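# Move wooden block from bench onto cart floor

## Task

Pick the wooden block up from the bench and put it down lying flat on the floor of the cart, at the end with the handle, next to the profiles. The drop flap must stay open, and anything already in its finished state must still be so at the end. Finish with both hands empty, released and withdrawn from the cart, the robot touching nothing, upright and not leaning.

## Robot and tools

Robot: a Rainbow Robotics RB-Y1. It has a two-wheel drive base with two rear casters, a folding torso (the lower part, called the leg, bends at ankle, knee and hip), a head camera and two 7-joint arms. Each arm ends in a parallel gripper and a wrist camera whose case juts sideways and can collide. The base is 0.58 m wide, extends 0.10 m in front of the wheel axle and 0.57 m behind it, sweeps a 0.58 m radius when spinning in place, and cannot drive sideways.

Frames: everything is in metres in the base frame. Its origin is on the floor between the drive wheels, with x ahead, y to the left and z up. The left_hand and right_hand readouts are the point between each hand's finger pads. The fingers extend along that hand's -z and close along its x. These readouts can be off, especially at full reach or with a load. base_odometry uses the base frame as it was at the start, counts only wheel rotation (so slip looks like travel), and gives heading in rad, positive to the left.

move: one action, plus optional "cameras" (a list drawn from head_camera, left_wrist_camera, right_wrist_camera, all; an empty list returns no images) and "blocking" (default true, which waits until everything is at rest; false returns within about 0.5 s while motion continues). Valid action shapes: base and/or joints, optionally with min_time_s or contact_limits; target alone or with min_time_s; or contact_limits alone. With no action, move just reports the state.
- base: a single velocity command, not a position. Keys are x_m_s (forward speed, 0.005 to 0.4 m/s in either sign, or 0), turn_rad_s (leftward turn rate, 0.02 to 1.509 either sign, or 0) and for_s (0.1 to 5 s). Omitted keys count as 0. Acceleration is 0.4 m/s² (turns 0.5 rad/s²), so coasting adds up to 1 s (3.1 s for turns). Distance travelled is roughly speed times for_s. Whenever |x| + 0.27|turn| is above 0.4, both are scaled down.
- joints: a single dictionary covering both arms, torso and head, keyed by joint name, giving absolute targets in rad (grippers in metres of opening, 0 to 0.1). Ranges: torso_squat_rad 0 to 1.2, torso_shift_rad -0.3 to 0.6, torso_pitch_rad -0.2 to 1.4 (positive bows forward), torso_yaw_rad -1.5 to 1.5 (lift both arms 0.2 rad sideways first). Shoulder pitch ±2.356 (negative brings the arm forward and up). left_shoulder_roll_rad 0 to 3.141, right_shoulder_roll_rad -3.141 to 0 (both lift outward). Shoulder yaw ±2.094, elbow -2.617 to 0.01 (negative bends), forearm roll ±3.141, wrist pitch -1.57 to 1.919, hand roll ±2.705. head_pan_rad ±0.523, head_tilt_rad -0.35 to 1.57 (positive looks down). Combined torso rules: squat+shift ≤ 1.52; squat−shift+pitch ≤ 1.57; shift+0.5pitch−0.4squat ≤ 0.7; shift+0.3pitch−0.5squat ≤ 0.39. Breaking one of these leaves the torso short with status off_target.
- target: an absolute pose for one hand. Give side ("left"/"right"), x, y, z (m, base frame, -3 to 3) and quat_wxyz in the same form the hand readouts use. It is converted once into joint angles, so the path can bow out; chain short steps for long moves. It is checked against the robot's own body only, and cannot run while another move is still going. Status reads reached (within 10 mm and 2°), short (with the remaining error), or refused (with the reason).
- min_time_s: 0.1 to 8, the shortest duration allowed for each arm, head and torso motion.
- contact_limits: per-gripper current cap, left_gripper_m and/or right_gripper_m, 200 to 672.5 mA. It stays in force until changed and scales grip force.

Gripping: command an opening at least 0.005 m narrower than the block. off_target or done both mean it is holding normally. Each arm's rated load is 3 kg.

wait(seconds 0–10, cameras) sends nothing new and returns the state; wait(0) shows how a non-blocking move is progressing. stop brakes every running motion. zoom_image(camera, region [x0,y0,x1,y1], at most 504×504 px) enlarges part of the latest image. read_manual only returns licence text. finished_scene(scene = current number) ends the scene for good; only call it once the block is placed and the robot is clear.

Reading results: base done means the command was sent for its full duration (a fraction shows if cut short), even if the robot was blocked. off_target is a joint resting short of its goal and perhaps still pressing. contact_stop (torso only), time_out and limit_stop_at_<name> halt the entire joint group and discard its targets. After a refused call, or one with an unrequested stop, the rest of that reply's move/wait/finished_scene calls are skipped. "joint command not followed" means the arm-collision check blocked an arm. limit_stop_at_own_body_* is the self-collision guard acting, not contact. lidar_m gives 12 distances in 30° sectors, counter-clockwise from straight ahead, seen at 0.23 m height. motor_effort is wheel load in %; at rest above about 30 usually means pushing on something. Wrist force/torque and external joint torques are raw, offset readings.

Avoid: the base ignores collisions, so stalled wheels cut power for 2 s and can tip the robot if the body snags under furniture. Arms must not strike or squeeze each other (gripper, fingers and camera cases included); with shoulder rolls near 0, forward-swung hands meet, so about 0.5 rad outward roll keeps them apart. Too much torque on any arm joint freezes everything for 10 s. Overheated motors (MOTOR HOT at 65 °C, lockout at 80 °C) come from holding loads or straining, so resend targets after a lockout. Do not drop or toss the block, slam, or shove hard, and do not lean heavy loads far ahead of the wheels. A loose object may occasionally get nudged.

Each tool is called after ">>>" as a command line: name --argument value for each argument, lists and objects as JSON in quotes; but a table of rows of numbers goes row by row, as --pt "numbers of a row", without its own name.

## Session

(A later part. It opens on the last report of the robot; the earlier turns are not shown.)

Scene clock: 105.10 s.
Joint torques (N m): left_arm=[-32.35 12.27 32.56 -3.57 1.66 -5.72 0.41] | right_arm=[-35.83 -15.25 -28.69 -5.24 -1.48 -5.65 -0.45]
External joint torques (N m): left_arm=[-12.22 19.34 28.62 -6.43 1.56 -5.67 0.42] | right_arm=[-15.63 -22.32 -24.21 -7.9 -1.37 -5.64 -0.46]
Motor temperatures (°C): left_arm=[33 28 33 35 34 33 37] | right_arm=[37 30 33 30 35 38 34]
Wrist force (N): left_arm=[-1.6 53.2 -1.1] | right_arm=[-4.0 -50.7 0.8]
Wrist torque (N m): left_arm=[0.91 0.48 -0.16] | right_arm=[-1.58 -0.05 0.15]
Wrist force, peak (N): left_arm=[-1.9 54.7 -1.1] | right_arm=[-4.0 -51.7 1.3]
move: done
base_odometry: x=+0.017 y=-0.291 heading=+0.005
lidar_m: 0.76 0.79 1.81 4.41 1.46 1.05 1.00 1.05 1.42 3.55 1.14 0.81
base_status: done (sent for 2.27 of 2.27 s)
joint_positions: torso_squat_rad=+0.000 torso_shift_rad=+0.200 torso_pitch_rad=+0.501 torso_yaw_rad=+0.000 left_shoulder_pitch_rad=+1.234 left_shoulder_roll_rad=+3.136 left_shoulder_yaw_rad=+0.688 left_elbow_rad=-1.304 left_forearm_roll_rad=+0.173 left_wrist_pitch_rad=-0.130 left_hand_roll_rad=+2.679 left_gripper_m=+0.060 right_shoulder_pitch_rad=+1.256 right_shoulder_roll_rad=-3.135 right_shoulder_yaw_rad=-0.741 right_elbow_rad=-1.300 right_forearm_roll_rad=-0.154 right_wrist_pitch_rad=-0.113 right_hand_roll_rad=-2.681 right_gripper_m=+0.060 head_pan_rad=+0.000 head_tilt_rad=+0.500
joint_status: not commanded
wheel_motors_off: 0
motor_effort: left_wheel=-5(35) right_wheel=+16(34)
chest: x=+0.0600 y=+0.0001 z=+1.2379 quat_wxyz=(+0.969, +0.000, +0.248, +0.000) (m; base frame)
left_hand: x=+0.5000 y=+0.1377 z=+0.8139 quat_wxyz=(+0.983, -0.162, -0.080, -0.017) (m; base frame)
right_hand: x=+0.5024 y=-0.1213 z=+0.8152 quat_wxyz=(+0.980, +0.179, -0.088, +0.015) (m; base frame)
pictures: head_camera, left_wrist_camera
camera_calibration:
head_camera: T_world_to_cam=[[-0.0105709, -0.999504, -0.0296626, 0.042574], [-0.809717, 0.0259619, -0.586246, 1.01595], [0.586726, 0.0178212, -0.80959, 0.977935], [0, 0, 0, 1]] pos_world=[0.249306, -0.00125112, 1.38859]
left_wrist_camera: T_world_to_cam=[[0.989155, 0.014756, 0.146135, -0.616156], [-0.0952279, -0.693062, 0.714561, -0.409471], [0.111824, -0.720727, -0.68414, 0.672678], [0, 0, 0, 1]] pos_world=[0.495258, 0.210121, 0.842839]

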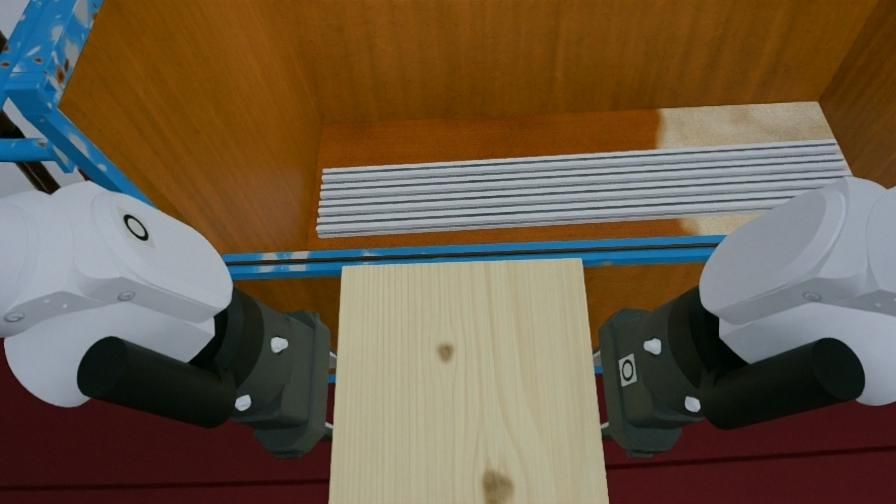

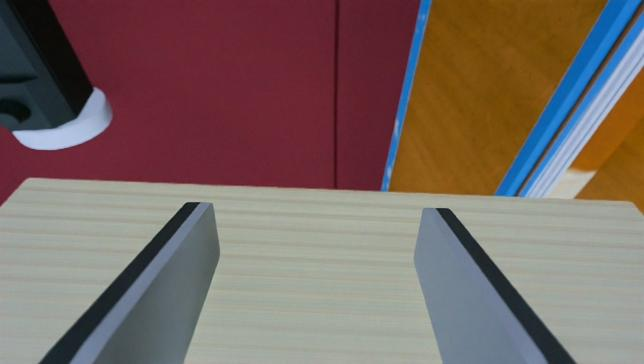

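>>> move --base '{"x_m_s": 0.25, "for_s": 1.8}' --joints '{"torso_pitch_rad":0.57}' --min_time_s 1.5 --cameras '[]'

>>> move --base '{"x_m_s": 0.02, "for_s": 1.0}' --joints '{"torso_squat_rad": 0.45}' --min_time_s 1.6

Scene clock: 112.63 s.
Joint torques (N m): left_arm=[-30.94 12.66 32.69 -4.58 1.61 -5.84 0.49] | right_arm=[-34.64 -15.23 -28.69 -6.62 -1.53 -5.83 -0.45]
External joint torques (N m): left_arm=[-11.69 19.48 28.94 -6.75 1.51 -5.66 0.5] | right_arm=[-15.28 -22.04 -24.41 -8.62 -1.44 -5.7 -0.46]
Motor temperatures (°C): left_arm=[33 28 33 35 34 33 37] | right_arm=[37 31 33 30 35 38 34]
Wrist force (N): left_arm=[-0.9 53.2 -1.0] | right_arm=[-2.4 -50.4 0.7]
Wrist torque (N m): left_arm=[0.93 0.43 -0.18] | right_arm=[-1.54 0.06 0.21]
Wrist force, peak (N): left_arm=[-2.1 53.8 -1.2] | right_arm=[-4.8 -51.1 1.5]
move: done
base_odometry: x=+0.467 y=-0.289 heading=+0.004
lidar_m: 0.32 0.33 0.45 3.92 2.12 1.53 1.44 1.52 2.01 4.88 0.48 0.34
base_status: done (sent for 1.8 of 1.8 s)
joint_positions: torso_squat_rad=+0.000 torso_shift_rad=+0.200 torso_pitch_rad=+0.571 torso_yaw_rad=+0.000 left_shoulder_pitch_rad=+1.234 left_shoulder_roll_rad=+3.136 left_shoulder_yaw_rad=+0.688 left_elbow_rad=-1.304 left_forearm_roll_rad=+0.173 left_wrist_pitch_rad=-0.130 left_hand_roll_rad=+2.679 left_gripper_m=+0.060 right_shoulder_pitch_rad=+1.256 right_shoulder_roll_rad=-3.135 right_shoulder_yaw_rad=-0.741 right_elbow_rad=-1.300 right_forearm_roll_rad=-0.154 right_wrist_pitch_rad=-0.113 right_hand_roll_rad=-2.681 right_gripper_m=+0.060 head_pan_rad=+0.000 head_tilt_rad=+0.500
joint_status: all done
wheel_motors_off: 0
motor_effort: left_wheel=-2(26) right_wheel=+3(44)
chest: x=+0.0786 y=+0.0001 z=+1.2268 quat_wxyz=(+0.960, +0.000, +0.282, +0.000) (m; base frame)
left_hand: x=+0.4880 y=+0.1377 z=+0.7731 quat_wxyz=(+0.986, -0.163, -0.046, -0.012) (m; base frame)
right_hand: x=+0.4905 y=-0.1213 z=+0.7742 quat_wxyz=(+0.982, +0.180, -0.054, +0.009) (m; base frame)
pictures: none
No camera images: "cameras" was empty.

Scene clock: 114.93 s.
Joint torques (N m): left_arm=[-31.32 12.73 32.4 -4.61 1.61 -5.88 0.34] | right_arm=[-34.9 -15.16 -28.53 -6.64 -1.46 -5.96 -0.5]
External joint torques (N m): left_arm=[-12.07 19.55 28.66 -6.78 1.51 -5.7 0.35] | right_arm=[-15.54 -21.97 -24.24 -8.65 -1.37 -5.82 -0.51]
Motor temperatures (°C): left_arm=[33 28 33 35 34 33 37] | right_arm=[37 31 33 30 35 38 34]
Wrist force (N): left_arm=[-0.1 52.9 -1.0] | right_arm=[-2.6 -50.1 0.8]
Wrist torque (N m): left_arm=[0.93 0.54 -0.17] | right_arm=[-1.62 0.02 0.23]
Wrist force, peak (N): left_arm=[-1.2 53.6 -1.8] | right_arm=[-4.1 -50.9 1.0]
move: done
base_odometry: x=+0.487 y=-0.289 heading=+0.004
lidar_m: 0.29 0.30 0.42 1.67 2.18 1.54 1.46 1.53 2.05 4.79 0.44 0.32
base_status: done (sent for 1 of 1 s)
joint_positions: torso_squat_rad=+0.450 torso_shift_rad=+0.200 torso_pitch_rad=+0.571 torso_yaw_rad=+0.000 left_shoulder_pitch_rad=+1.234 left_shoulder_roll_rad=+3.136 left_shoulder_yaw_rad=+0.688 left_elbow_rad=-1.304 left_forearm_roll_rad=+0.173 left_wrist_pitch_rad=-0.130 left_hand_roll_rad=+2.679 left_gripper_m=+0.060 right_shoulder_pitch_rad=+1.256 right_shoulder_roll_rad=-3.135 right_shoulder_yaw_rad=-0.741 right_elbow_rad=-1.300 right_forearm_roll_rad=-0.154 right_wrist_pitch_rad=-0.113 right_hand_roll_rad=-2.681 right_gripper_m=+0.060 head_pan_rad=+0.000 head_tilt_rad=+0.500
joint_status: all done
wheel_motors_off: 0
motor_effort: left_wheel=-1(15) right_wheel=+1(17)
chest: x=+0.0646 y=+0.0001 z=+1.1586 quat_wxyz=(+0.960, +0.000, +0.282, +0.000) (m; base frame)
left_hand: x=+0.4741 y=+0.1377 z=+0.7050 quat_wxyz=(+0.986, -0.163, -0.046, -0.012) (m; base frame)
right_hand: x=+0.4766 y=-0.1213 z=+0.7061 quat_wxyz=(+0.982, +0.180, -0.054, +0.009) (m; base frame)
pictures: head_camera, left_wrist_camera, right_wrist_camera
camera_calibration:
head_camera: T_world_to_cam=[[-0.0126141, -0.999504, -0.0288504, 0.0394632], [-0.84867, 0.0259593, -0.528286, 0.908643], [0.528773, 0.0178206, -0.848576, 0.959959], [0, 0, 0, 1]] pos_world=[0.264035, -0.00125113, 1.29576]
left_wrist_camera: T_world_to_cam=[[0.996933, 0.0147546, 0.0768509, -0.529405], [-0.0452031, -0.693071, 0.71945, -0.361282], [0.0638783, -0.720718, -0.690279, 0.627991], [0, 0, 0, 1]] pos_world=[0.471335, 0.210021, 0.734099]
right_wrist_camera: T_world_to_cam=[[-0.989527, -0.0161348, -0.143442, 0.56966], [-0.121829, 0.626331, 0.769979, -0.382526], [0.0774189, 0.77939, -0.621737, 0.568822], [0, 0, 0, 1]] pos_world=[0.473054, -0.194556, 0.729908]

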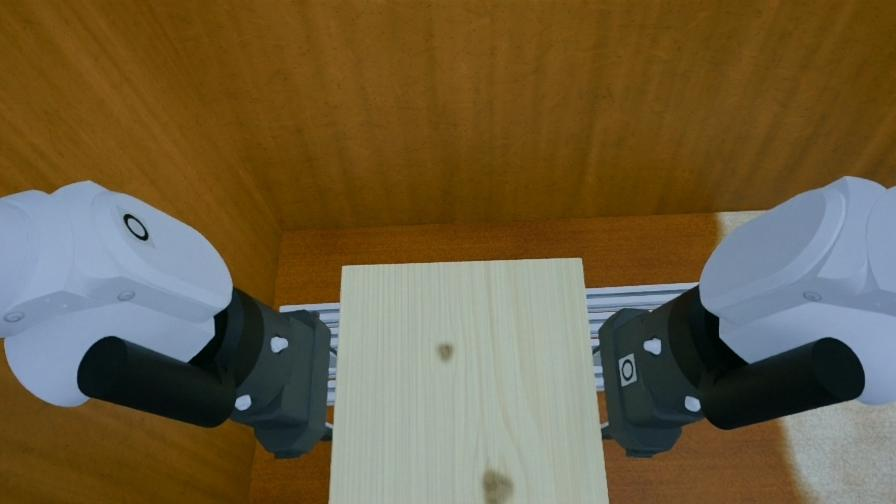

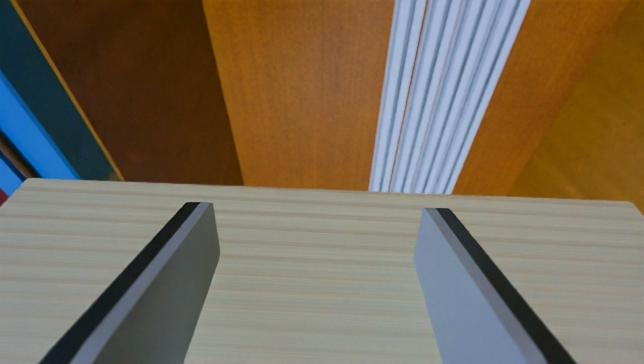

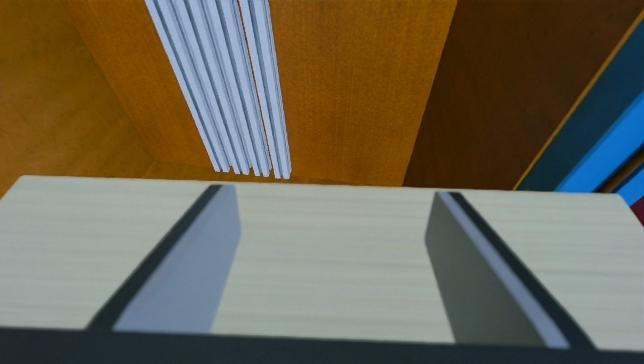

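>>> move --base '{"x_m_s": 0.015, "for_s": 2.4}' --joints '{"torso_squat_rad": 1.15, "torso_shift_rad": 0.31}' --min_time_s 2.6

Scene clock: 121.53 s.
Joint torques (N m): left_arm=[-31.71 12.54 32.45 -4.51 1.59 -5.96 0.37] | right_arm=[-35.04 -15.31 -28.37 -6.24 -1.58 -5.72 -0.53]
External joint torques (N m): left_arm=[-12.47 19.36 28.71 -6.68 1.49 -5.79 0.38] | right_arm=[-15.68 -22.12 -24.09 -8.24 -1.49 -5.59 -0.54]
Motor temperatures (°C): left_arm=[33 28 33 35 34 33 37] | right_arm=[37 31 33 30 35 38 34]
Wrist force (N): left_arm=[-0.2 53.1 -0.8] | right_arm=[-2.3 -50.0 0.6]
Wrist torque (N m): left_arm=[0.93 0.52 -0.18] | right_arm=[-1.59 0.09 0.23]
Wrist force, peak (N): left_arm=[-1.2 54.3 -0.9] | right_arm=[-1.9 -50.8 0.5]
move: done
base_odometry: x=+0.523 y=-0.288 heading=+0.004
lidar_m: 0.26 0.27 0.37 1.63 2.22 1.57 1.51 1.57 2.11 4.64 0.40 0.27
base_status: done (sent for 2.4 of 2.4 s)
joint_positions: torso_squat_rad=+1.150 torso_shift_rad=+0.310 torso_pitch_rad=+0.571 torso_yaw_rad=+0.000 left_shoulder_pitch_rad=+1.234 left_shoulder_roll_rad=+3.136 left_shoulder_yaw_rad=+0.688 left_elbow_rad=-1.304 left_forearm_roll_rad=+0.173 left_wrist_pitch_rad=-0.130 left_hand_roll_rad=+2.679 left_gripper_m=+0.060 right_shoulder_pitch_rad=+1.256 right_shoulder_roll_rad=-3.135 right_shoulder_yaw_rad=-0.741 right_elbow_rad=-1.300 right_forearm_roll_rad=-0.154 right_wrist_pitch_rad=-0.113 right_hand_roll_rad=-2.681 right_gripper_m=+0.060 head_pan_rad=+0.000 head_tilt_rad=+0.500
joint_status: all done
wheel_motors_off: 0
motor_effort: left_wheel=+0(13) right_wheel=-1(14)
chest: x=+0.0265 y=+0.0001 z=+0.8132 quat_wxyz=(+0.960, +0.000, +0.282, +0.000) (m; base frame)
left_hand: x=+0.4359 y=+0.1377 z=+0.3595 quat_wxyz=(+0.986, -0.163, -0.046, -0.012) (m; base frame)
right_hand: x=+0.4384 y=-0.1213 z=+0.3606 quat_wxyz=(+0.982, +0.180, -0.054, +0.009) (m; base frame)
pictures: head_camera, left_wrist_camera, right_wrist_camera
camera_calibration:
head_camera: T_world_to_cam=[[-0.0126141, -0.999504, -0.0288504, 0.0290177], [-0.84867, 0.0259593, -0.528286, 0.693838], [0.528773, 0.0178206, -0.848576, 0.687007], [0, 0, 0, 1]] pos_world=[0.225935, -0.00125113, 0.95036]
left_wrist_camera: T_world_to_cam=[[0.996944, 0.0147503, 0.0767104, -0.464727], [-0.0451051, -0.693066, 0.719461, -0.114558], [0.0637777, -0.720723, -0.690283, 0.392055], [0, 0, 0, 1]] pos_world=[0.433135, 0.210021, 0.388699]
right_wrist_camera: T_world_to_cam=[[-0.989547, -0.0161486, -0.143305, 0.482366], [-0.121731, 0.626322, 0.770001, -0.12127], [0.0773204, 0.779397, -0.621741, 0.35707], [0, 0, 0, 1]] pos_world=[0.434953, -0.194556, 0.384508]

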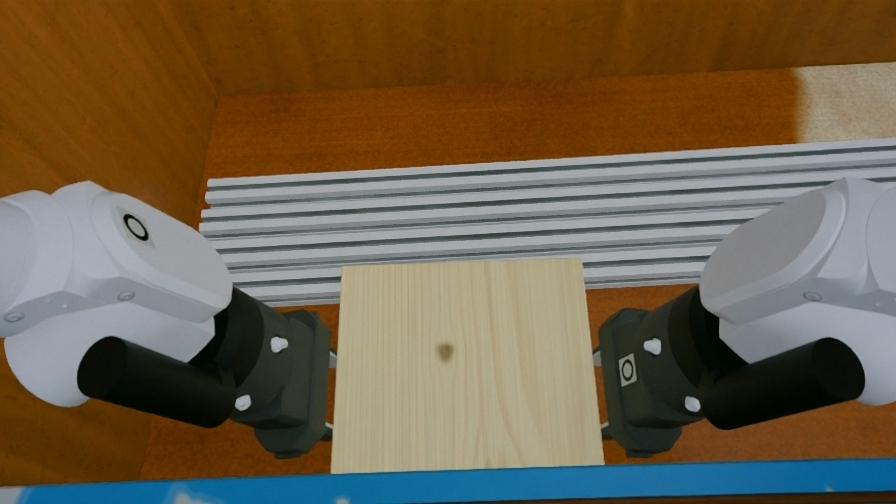

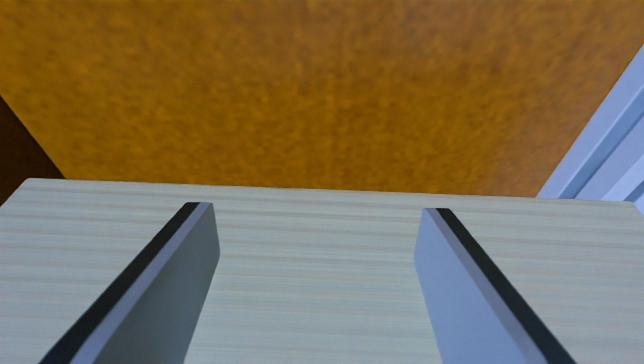

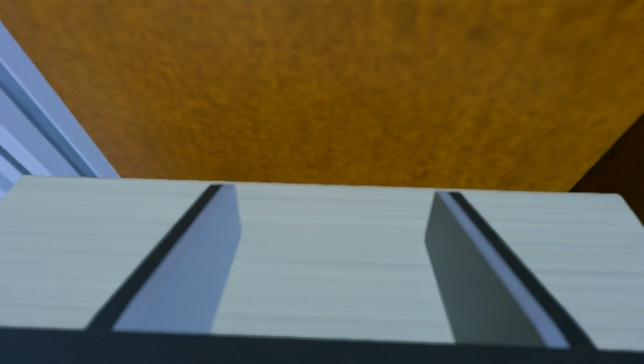

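>>> move --base '{"x_m_s": 0.012, "for_s": 1.05}' --joints '{"torso_squat_rad": 1.195, "torso_shift_rad": 0.32}' --min_time_s 1.2 --cameras '["head_camera", "left_wrist_camera", "right_wrist_camera"]'

Scene clock: 126.47 s.
Joint torques (N m): left_arm=[-29.26 13.19 31.95 -4.83 1.75 -5.85 0.39] | right_arm=[-34.43 -15.44 -28.37 -6.1 -1.54 -5.73 -0.27]
External joint torques (N m): left_arm=[-10 20.02 28.2 -7.01 1.66 -5.67 0.4] | right_arm=[-15.07 -22.25 -24.08 -8.1 -1.45 -5.6 -0.28]
Motor temperatures (°C): left_arm=[33 28 34 35 34 34 37] | right_arm=[37 31 33 30 35 38 34]
Wrist force (N): left_arm=[-0.2 51.7 4.3] | right_arm=[-2.1 -51.6 1.4]
Wrist torque (N m): left_arm=[0.88 0.57 -0.20] | right_arm=[-1.62 0.53 0.13]
Wrist force, peak (N): left_arm=[-0.8 53.9 -1.2] | right_arm=[-1.9 -52.1 1.8]
move: done
base_odometry: x=+0.536 y=-0.288 heading=+0.004
lidar_m: 0.25 0.24 0.35 1.61 2.23 1.59 1.52 1.58 2.13 4.59 0.39 0.27
base_status: done (sent for 1.07 of 1.07 s)
joint_positions: torso_squat_rad=+1.195 torso_shift_rad=+0.320 torso_pitch_rad=+0.571 torso_yaw_rad=+0.000 left_shoulder_pitch_rad=+1.234 left_shoulder_roll_rad=+3.136 left_shoulder_yaw_rad=+0.688 left_elbow_rad=-1.304 left_forearm_roll_rad=+0.173 left_wrist_pitch_rad=-0.130 left_hand_roll_rad=+2.679 left_gripper_m=+0.060 right_shoulder_pitch_rad=+1.256 right_shoulder_roll_rad=-3.135 right_shoulder_yaw_rad=-0.741 right_elbow_rad=-1.300 right_forearm_roll_rad=-0.154 right_wrist_pitch_rad=-0.113 right_hand_roll_rad=-2.681 right_gripper_m=+0.060 head_pan_rad=+0.000 head_tilt_rad=+0.500
joint_status: all done
wheel_motors_off: 0
motor_effort: left_wheel=-2(13) right_wheel=-1(13)
chest: x=+0.0200 y=+0.0001 z=+0.7848 quat_wxyz=(+0.960, +0.000, +0.281, +0.000) (m; base frame)
left_hand: x=+0.4299 y=+0.1376 z=+0.3315 quat_wxyz=(+0.986, -0.163, -0.046, -0.012) (m; base frame)
right_hand: x=+0.4320 y=-0.1213 z=+0.3324 quat_wxyz=(+0.982, +0.180, -0.054, +0.009) (m; base frame)
pictures: head_camera, left_wrist_camera, right_wrist_camera
camera_calibration:
head_camera: T_world_to_cam=[[-0.0126086, -0.999504, -0.0288535, 0.0281209], [-0.848506, 0.0259619, -0.528548, 0.673577], [0.529035, 0.0178181, -0.848413, 0.66622], [0, 0, 0, 1]] pos_world=[0.219435, -0.00125112, 0.922058]
left_wrist_camera: T_world_to_cam=[[0.996861, 0.0148702, 0.0777637, -0.456966], [-0.0457928, -0.69295, 0.71953, -0.0945088], [0.0645859, -0.720833, -0.690093, 0.372647], [0, 0, 0, 1]] pos_world=[0.427136, 0.209921, 0.360698]
right_wrist_camera: T_world_to_cam=[[-0.989507, -0.0161204, -0.143581, 0.472066], [-0.121932, 0.62629, 0.769996, -0.100176], [0.0775108, 0.779424, -0.621684, 0.339872], [0, 0, 0, 1]] pos_world=[0.428554, -0.194555, 0.356208]

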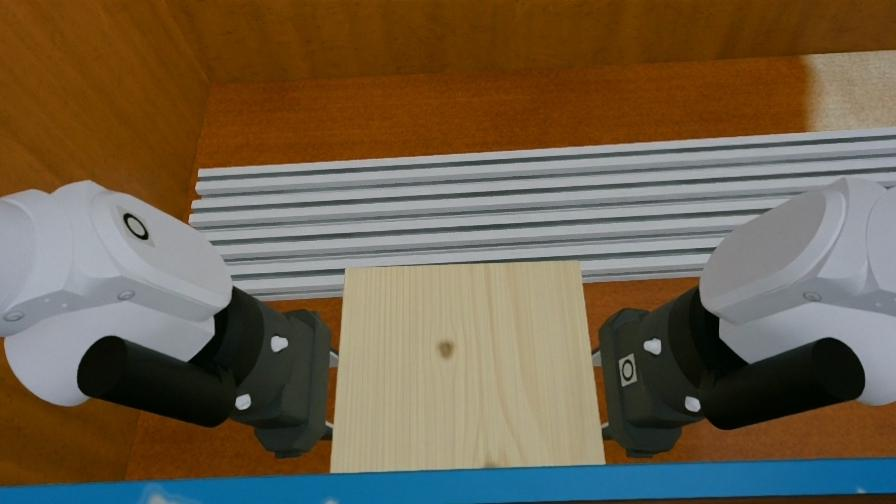

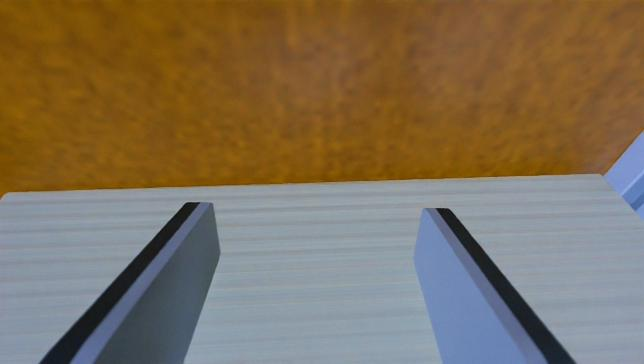

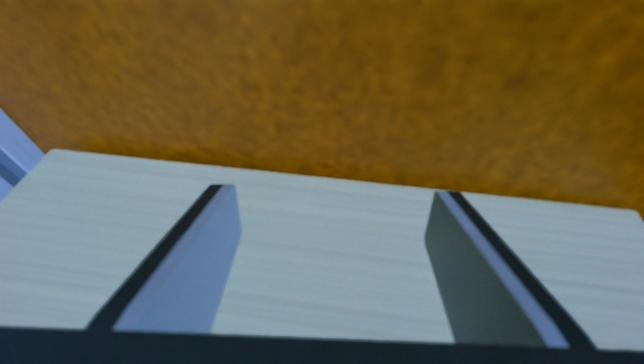

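>>> move --joints '{"torso_pitch_rad":0.578}' --min_time_s 0.8 --cameras '["left_wrist_camera", "right_wrist_camera"]'

Scene clock: 129.97 s.
Joint torques (N m): left_arm=[-22.5 17.13 30.66 -5.11 1.9 -4.53 0.51] | right_arm=[-31.78 -17.47 -28.57 -7.45 -1.41 -5.69 -0.2]
External joint torques (N m): left_arm=[-3.3 23.94 26.92 -7.25 1.8 -4.35 0.52] | right_arm=[-12.48 -24.26 -24.3 -9.41 -1.32 -5.55 -0.21]
Motor temperatures (°C): left_arm=[33 28 34 35 34 34 37] | right_arm=[37 31 33 30 35 38 34]
Wrist force (N): left_arm=[-2.7 48.1 42.0] | right_arm=[-1.3 -50.1 19.9]
Wrist torque (N m): left_arm=[0.34 0.99 -0.72] | right_arm=[-1.41 0.30 -0.08]
Wrist force, peak (N): left_arm=[-2.7 48.5 42.5] | right_arm=[-1.3 -50.5 20.5]
move: done
base_odometry: x=+0.536 y=-0.288 heading=+0.004
lidar_m: 0.25 0.26 0.34 1.62 2.24 1.60 1.51 1.59 2.13 4.59 0.38 0.27
base_status: not commanded
joint_positions: torso_squat_rad=+1.195 torso_shift_rad=+0.320 torso_pitch_rad=+0.577 torso_yaw_rad=+0.000 left_shoulder_pitch_rad=+1.232 left_shoulder_roll_rad=+3.135 left_shoulder_yaw_rad=+0.689 left_elbow_rad=-1.304 left_forearm_roll_rad=+0.173 left_wrist_pitch_rad=-0.130 left_hand_roll_rad=+2.679 left_gripper_m=+0.060 right_shoulder_pitch_rad=+1.255 right_shoulder_roll_rad=-3.135 right_shoulder_yaw_rad=-0.741 right_elbow_rad=-1.300 right_forearm_roll_rad=-0.154 right_wrist_pitch_rad=-0.113 right_hand_roll_rad=-2.681 right_gripper_m=+0.060 head_pan_rad=+0.000 head_tilt_rad=+0.500
joint_status: all done
wheel_motors_off: 0
motor_effort: left_wheel=-3(3) right_wheel=+0(2)
chest: x=+0.0214 y=+0.0000 z=+0.7837 quat_wxyz=(+0.959, +0.000, +0.284, +0.000) (m; base frame)
left_hand: x=+0.4296 y=+0.1375 z=+0.3287 quat_wxyz=(+0.986, -0.163, -0.044, -0.011) (m; base frame)
right_hand: x=+0.4313 y=-0.1215 z=+0.3291 quat_wxyz=(+0.982, +0.180, -0.051, +0.008) (m; base frame)
pictures: left_wrist_camera, right_wrist_camera
camera_calibration:
left_wrist_camera: T_world_to_cam=[[0.997192, 0.0150497, 0.0733589, -0.455143], [-0.0425147, -0.692655, 0.720015, -0.0940697], [0.0616484, -0.721112, -0.69007, 0.371966], [0, 0, 0, 1]] pos_world=[0.426935, 0.209921, 0.357803]
right_wrist_camera: T_world_to_cam=[[-0.990218, -0.0156914, -0.138644, 0.46952], [-0.117817, 0.626363, 0.770577, -0.0995605], [0.0747499, 0.779374, -0.622084, 0.339353], [0, 0, 0, 1]] pos_world=[0.427831, -0.194754, 0.352921]

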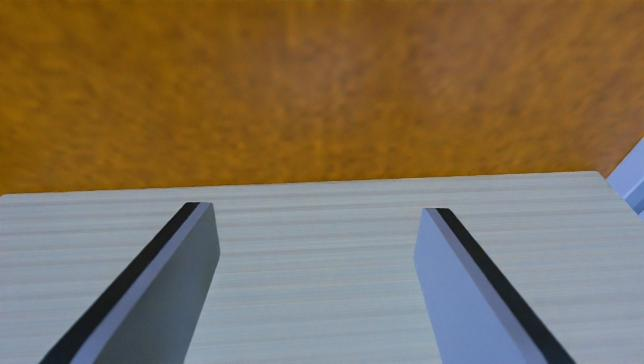

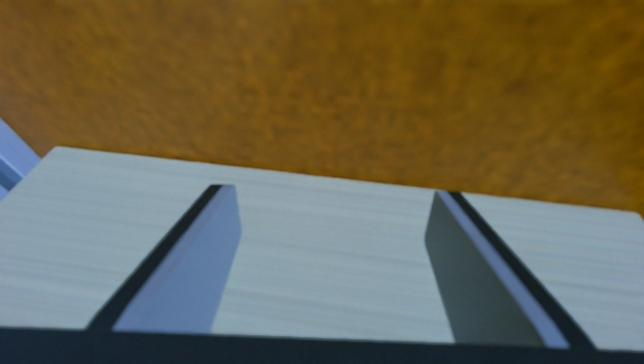

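>>> move --joints '{"torso_pitch_rad":0.574}' --min_time_s 0.5 --cameras '[]'

>>> move --joints '{"left_shoulder_yaw_rad":0.60,"right_shoulder_yaw_rad":-0.65}' --min_time_s 1.8 --cameras '["head_camera", "left_wrist_camera", "right_wrist_camera"]'

Scene clock: 132.13 s.
Joint torques (N m): left_arm=[-25.55 15.39 30.75 -4.9 2 -5.31 0.52] | right_arm=[-33.11 -17.4 -28.51 -7.25 -1.58 -5.9 -0.29]
External joint torques (N m): left_arm=[-6.32 22.21 27.01 -7.05 1.9 -5.14 0.53] | right_arm=[-13.78 -24.2 -24.23 -9.23 -1.48 -5.77 -0.3]
Motor temperatures (°C): left_arm=[33 28 34 35 34 33 37] | right_arm=[37 31 33 30 35 38 34]
Wrist force (N): left_arm=[0.9 50.6 13.8] | right_arm=[-0.6 -51.1 0.4]
Wrist torque (N m): left_arm=[0.71 0.79 -0.55] | right_arm=[-1.61 0.54 -0.04]
Wrist force, peak (N): left_arm=[-2.9 48.3 42.0] | right_arm=[-1.4 -50.8 19.9]
move: done
base_odometry: x=+0.536 y=-0.288 heading=+0.004
lidar_m: 0.25 0.24 0.34 1.62 2.23 1.60 1.52 1.58 2.12 4.60 0.38 0.28
base_status: not commanded
joint_positions: torso_squat_rad=+1.195 torso_shift_rad=+0.320 torso_pitch_rad=+0.574 torso_yaw_rad=+0.000 left_shoulder_pitch_rad=+1.233 left_shoulder_roll_rad=+3.135 left_shoulder_yaw_rad=+0.689 left_elbow_rad=-1.304 left_forearm_roll_rad=+0.173 left_wrist_pitch_rad=-0.130 left_hand_roll_rad=+2.679 left_gripper_m=+0.060 right_shoulder_pitch_rad=+1.255 right_shoulder_roll_rad=-3.135 right_shoulder_yaw_rad=-0.741 right_elbow_rad=-1.300 right_forearm_roll_rad=-0.154 right_wrist_pitch_rad=-0.113 right_hand_roll_rad=-2.681 right_gripper_m=+0.060 head_pan_rad=+0.000 head_tilt_rad=+0.500
joint_status: all done
wheel_motors_off: 0
motor_effort: left_wheel=-1(2) right_wheel=-1(1)
chest: x=+0.0209 y=+0.0000 z=+0.7842 quat_wxyz=(+0.959, +0.000, +0.283, +0.000) (m; base frame)
left_hand: x=+0.4297 y=+0.1375 z=+0.3298 quat_wxyz=(+0.986, -0.163, -0.045, -0.011) (m; base frame)
right_hand: x=+0.4317 y=-0.1215 z=+0.3304 quat_wxyz=(+0.982, +0.180, -0.053, +0.009) (m; base frame)
pictures: none
No camera images: "cameras" was empty.

Scene clock: 134.20 s.
Joint torques (N m): left_arm=[-18.02 -5.73 2.91 1.47 0.3 -0.71 0.04] | right_arm=[-21.43 6.39 -2.43 1.6 -0.19 -0.27 0.25]
External joint torques (N m): left_arm=[0.8 1.16 0.13 -0.76 0.23 -0.56 0.05] | right_arm=[-2.5 -0.48 0.93 -0.46 -0.11 -0.16 0.24]
Motor temperatures (°C): left_arm=[33 28 34 35 34 33 37] | right_arm=[37 31 33 30 35 38 34]
Wrist force (N): left_arm=[0.1 1.4 -7.9] | right_arm=[-0.9 0.7 -4.1]
Wrist torque (N m): left_arm=[-0.20 0.13 0.14] | right_arm=[-0.19 0.00 -0.11]
Wrist force, peak (N): left_arm=[1.9 50.6 14.7] | right_arm=[-1.1 -51.2 0.7]
move: done
base_odometry: x=+0.536 y=-0.288 heading=+0.004
lidar_m: 0.24 0.25 0.35 1.63 2.24 1.61 1.52 1.59 2.13 4.59 0.38 0.27
base_status: not commanded
joint_positions: torso_squat_rad=+1.195 torso_shift_rad=+0.320 torso_pitch_rad=+0.574 torso_yaw_rad=+0.000 left_shoulder_pitch_rad=+1.231 left_shoulder_roll_rad=+3.141 left_shoulder_yaw_rad=+0.600 left_elbow_rad=-1.306 left_forearm_roll_rad=+0.173 left_wrist_pitch_rad=-0.131 left_hand_roll_rad=+2.679 left_gripper_m=+0.060 right_shoulder_pitch_rad=+1.253 right_shoulder_roll_rad=-3.141 right_shoulder_yaw_rad=-0.650 right_elbow_rad=-1.302 right_forearm_roll_rad=-0.154 right_wrist_pitch_rad=-0.114 right_hand_roll_rad=-2.681 right_gripper_m=+0.060 head_pan_rad=+0.000 head_tilt_rad=+0.500
joint_status: all done
wheel_motors_off: 0
motor_effort: left_wheel=-2(2) right_wheel=+2(3)
chest: x=+0.0208 y=+0.0000 z=+0.7842 quat_wxyz=(+0.959, +0.000, +0.283, +0.000) (m; base frame)
left_hand: x=+0.4175 y=+0.1752 z=+0.3176 quat_wxyz=(+0.992, -0.123, -0.032, -0.020) (m; base frame)
right_hand: x=+0.4185 y=-0.1589 z=+0.3166 quat_wxyz=(+0.989, +0.139, -0.039, +0.019) (m; base frame)
pictures: head_camera, left_wrist_camera, right_wrist_camera
camera_calibration:
head_camera: T_world_to_cam=[[-0.0127913, -0.999502, -0.0288636, 0.0281488], [-0.850279, 0.0260624, -0.525687, 0.671673], [0.526177, 0.0178178, -0.850188, 0.666757], [0, 0, 0, 1]] pos_world=[0.220637, -0.00125082, 0.920771]
left_wrist_camera: T_world_to_cam=[[0.99852, -0.007974, 0.0537998, -0.433104], [-0.0415989, -0.749207, 0.661028, -0.0322192], [0.0350362, -0.662287, -0.74843, 0.41154], [0, 0, 0, 1]] pos_world=[0.416704, 0.244965, 0.352608]
right_wrist_camera: T_world_to_cam=[[-0.992175, -0.0471404, -0.115611, 0.443092], [-0.116248, 0.686603, 0.717679, -0.0423689], [0.0455471, 0.725503, -0.68671, 0.38578], [0, 0, 0, 1]] pos_world=[0.417128, -0.229906, 0.346552]

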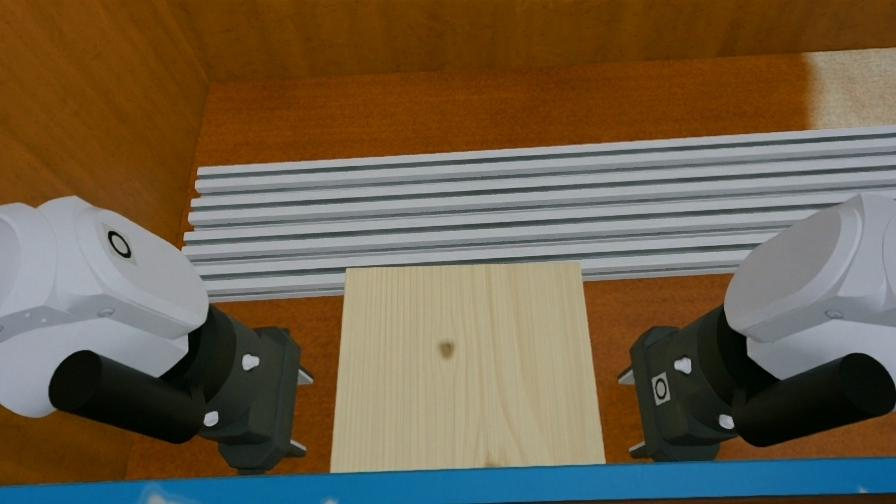

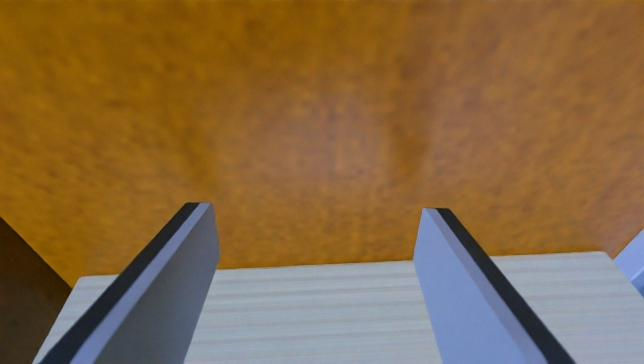

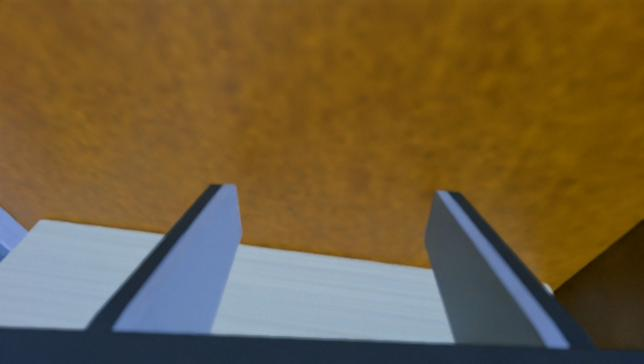

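>>> move --base '{"x_m_s": -0.016, "for_s": 3.8}' --joints '{"torso_squat_rad": 0.0, "torso_shift_rad": 0.2}' --cameras '[]'

>>> move --base '{"x_m_s": -0.3, "for_s": 1.2}' --cameras '["head_camera"]'

Scene clock: 140.60 s.
Joint torques (N m): left_arm=[-17.69 -6.69 3 2.13 0.26 -0.56 0.03] | right_arm=[-20.53 6.71 -2.26 2.37 -0.39 -0.16 0.16]
External joint torques (N m): left_arm=[1.13 0.2 0.22 -0.09 0.19 -0.41 0.04] | right_arm=[-1.61 -0.16 1.1 0.3 -0.31 -0.05 0.15]
Motor temperatures (°C): left_arm=[33 28 33 35 34 33 37] | right_arm=[37 30 33 30 35 38 34]
Wrist force (N): left_arm=[1.1 1.7 -8.0] | right_arm=[-0.9 0.8 -4.1]
Wrist torque (N m): left_arm=[-0.22 0.21 0.03] | right_arm=[-0.18 0.03 -0.05]
Wrist force, peak (N): left_arm=[0.2 1.5 -8.6] | right_arm=[-0.6 0.8 -4.8]
move: done
base_odometry: x=+0.475 y=-0.289 heading=+0.004
lidar_m: 0.31 0.33 0.43 3.88 2.16 1.53 1.45 1.52 2.04 4.85 0.46 0.32
base_status: done (sent for 3.8 of 3.8 s)
joint_positions: torso_squat_rad=+0.000 torso_shift_rad=+0.200 torso_pitch_rad=+0.574 torso_yaw_rad=+0.000 left_shoulder_pitch_rad=+1.231 left_shoulder_roll_rad=+3.141 left_shoulder_yaw_rad=+0.600 left_elbow_rad=-1.306 left_forearm_roll_rad=+0.173 left_wrist_pitch_rad=-0.131 left_hand_roll_rad=+2.679 left_gripper_m=+0.060 right_shoulder_pitch_rad=+1.252 right_shoulder_roll_rad=-3.141 right_shoulder_yaw_rad=-0.650 right_elbow_rad=-1.302 right_forearm_roll_rad=-0.154 right_wrist_pitch_rad=-0.114 right_hand_roll_rad=-2.681 right_gripper_m=+0.060 head_pan_rad=+0.000 head_tilt_rad=+0.500
joint_status: all done
wheel_motors_off: 0
motor_effort: left_wheel=+2(14) right_wheel=-1(13)
chest: x=+0.0791 y=+0.0001 z=+1.2264 quat_wxyz=(+0.959, +0.000, +0.283, +0.000) (m; base frame)
left_hand: x=+0.4757 y=+0.1752 z=+0.7597 quat_wxyz=(+0.992, -0.123, -0.032, -0.020) (m; base frame)
right_hand: x=+0.4767 y=-0.1587 z=+0.7588 quat_wxyz=(+0.989, +0.139, -0.039, +0.019) (m; base frame)
pictures: none
No camera images: "cameras" was empty.

Scene clock: 142.90 s.
Joint torques (N m): left_arm=[-17.8 -6.48 2.94 2.32 0.29 -0.36 0.08] | right_arm=[-19.8 6.86 -2.63 2.43 -0.25 -0.15 0.27]
External joint torques (N m): left_arm=[1.03 0.41 0.16 0.09 0.22 -0.21 0.09] | right_arm=[-0.87 0 0.73 0.36 -0.17 -0.04 0.26]
Motor temperatures (°C): left_arm=[33 28 33 35 34 33 37] | right_arm=[37 30 33 30 35 37 34]
Wrist force (N): left_arm=[0.4 1.7 -7.0] | right_arm=[-0.9 0.0 -4.1]
Wrist torque (N m): left_arm=[-0.27 0.16 0.13] | right_arm=[-0.08 0.00 -0.07]
Wrist force, peak (N): left_arm=[-0.2 2.2 -8.7] | right_arm=[-0.6 0.8 -4.7]
move: done
base_odometry: x=+0.115 y=-0.290 heading=+0.003
lidar_m: 0.67 0.68 1.18 4.86 1.61 1.15 1.11 1.15 1.55 3.91 0.98 0.71
base_status: done (sent for 1.2 of 1.2 s)
joint_positions: torso_squat_rad=+0.000 torso_shift_rad=+0.200 torso_pitch_rad=+0.574 torso_yaw_rad=+0.000 left_shoulder_pitch_rad=+1.231 left_shoulder_roll_rad=+3.141 left_shoulder_yaw_rad=+0.600 left_elbow_rad=-1.306 left_forearm_roll_rad=+0.173 left_wrist_pitch_rad=-0.131 left_hand_roll_rad=+2.679 left_gripper_m=+0.060 right_shoulder_pitch_rad=+1.252 right_shoulder_roll_rad=-3.141 right_shoulder_yaw_rad=-0.650 right_elbow_rad=-1.302 right_forearm_roll_rad=-0.154 right_wrist_pitch_rad=-0.114 right_hand_roll_rad=-2.681 right_gripper_m=+0.060 head_pan_rad=+0.000 head_tilt_rad=+0.500
joint_status: not commanded
wheel_motors_off: 0
motor_effort: left_wheel=-16(29) right_wheel=+17(37)
chest: x=+0.0790 y=+0.0001 z=+1.2264 quat_wxyz=(+0.959, +0.000, +0.283, +0.000) (m; base frame)
left_hand: x=+0.4757 y=+0.1751 z=+0.7598 quat_wxyz=(+0.992, -0.123, -0.032, -0.020) (m; base frame)
right_hand: x=+0.4767 y=-0.1587 z=+0.7589 quat_wxyz=(+0.989, +0.139, -0.039, +0.019) (m; base frame)
pictures: head_camera
camera_calibration:
head_camera: T_world_to_cam=[[-0.0127878, -0.999502, -0.0288615, 0.0416528], [-0.850279, 0.0260583, -0.525687, 0.953618], [0.526177, 0.0178179, -0.850188, 1.01209], [0, 0, 0, 1]] pos_world=[0.278837, -0.00125083, 1.36297]

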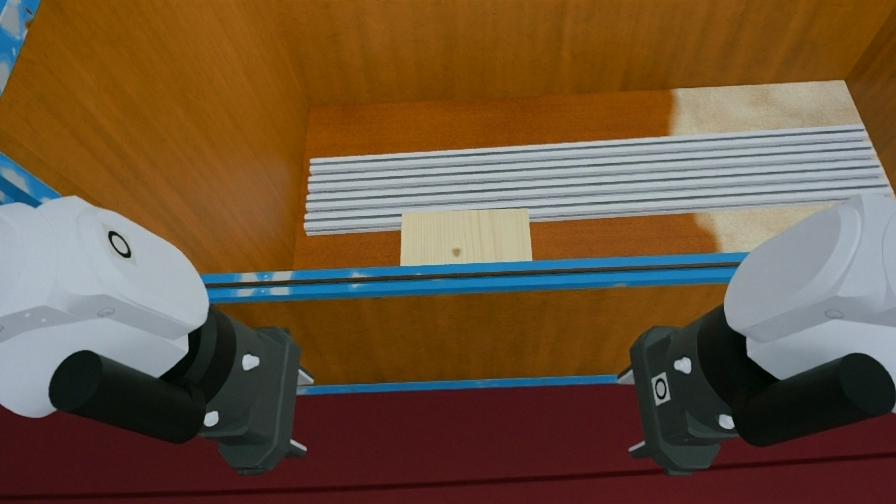

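>>> finished_scene --scene 2

The scene is finished: the task was done.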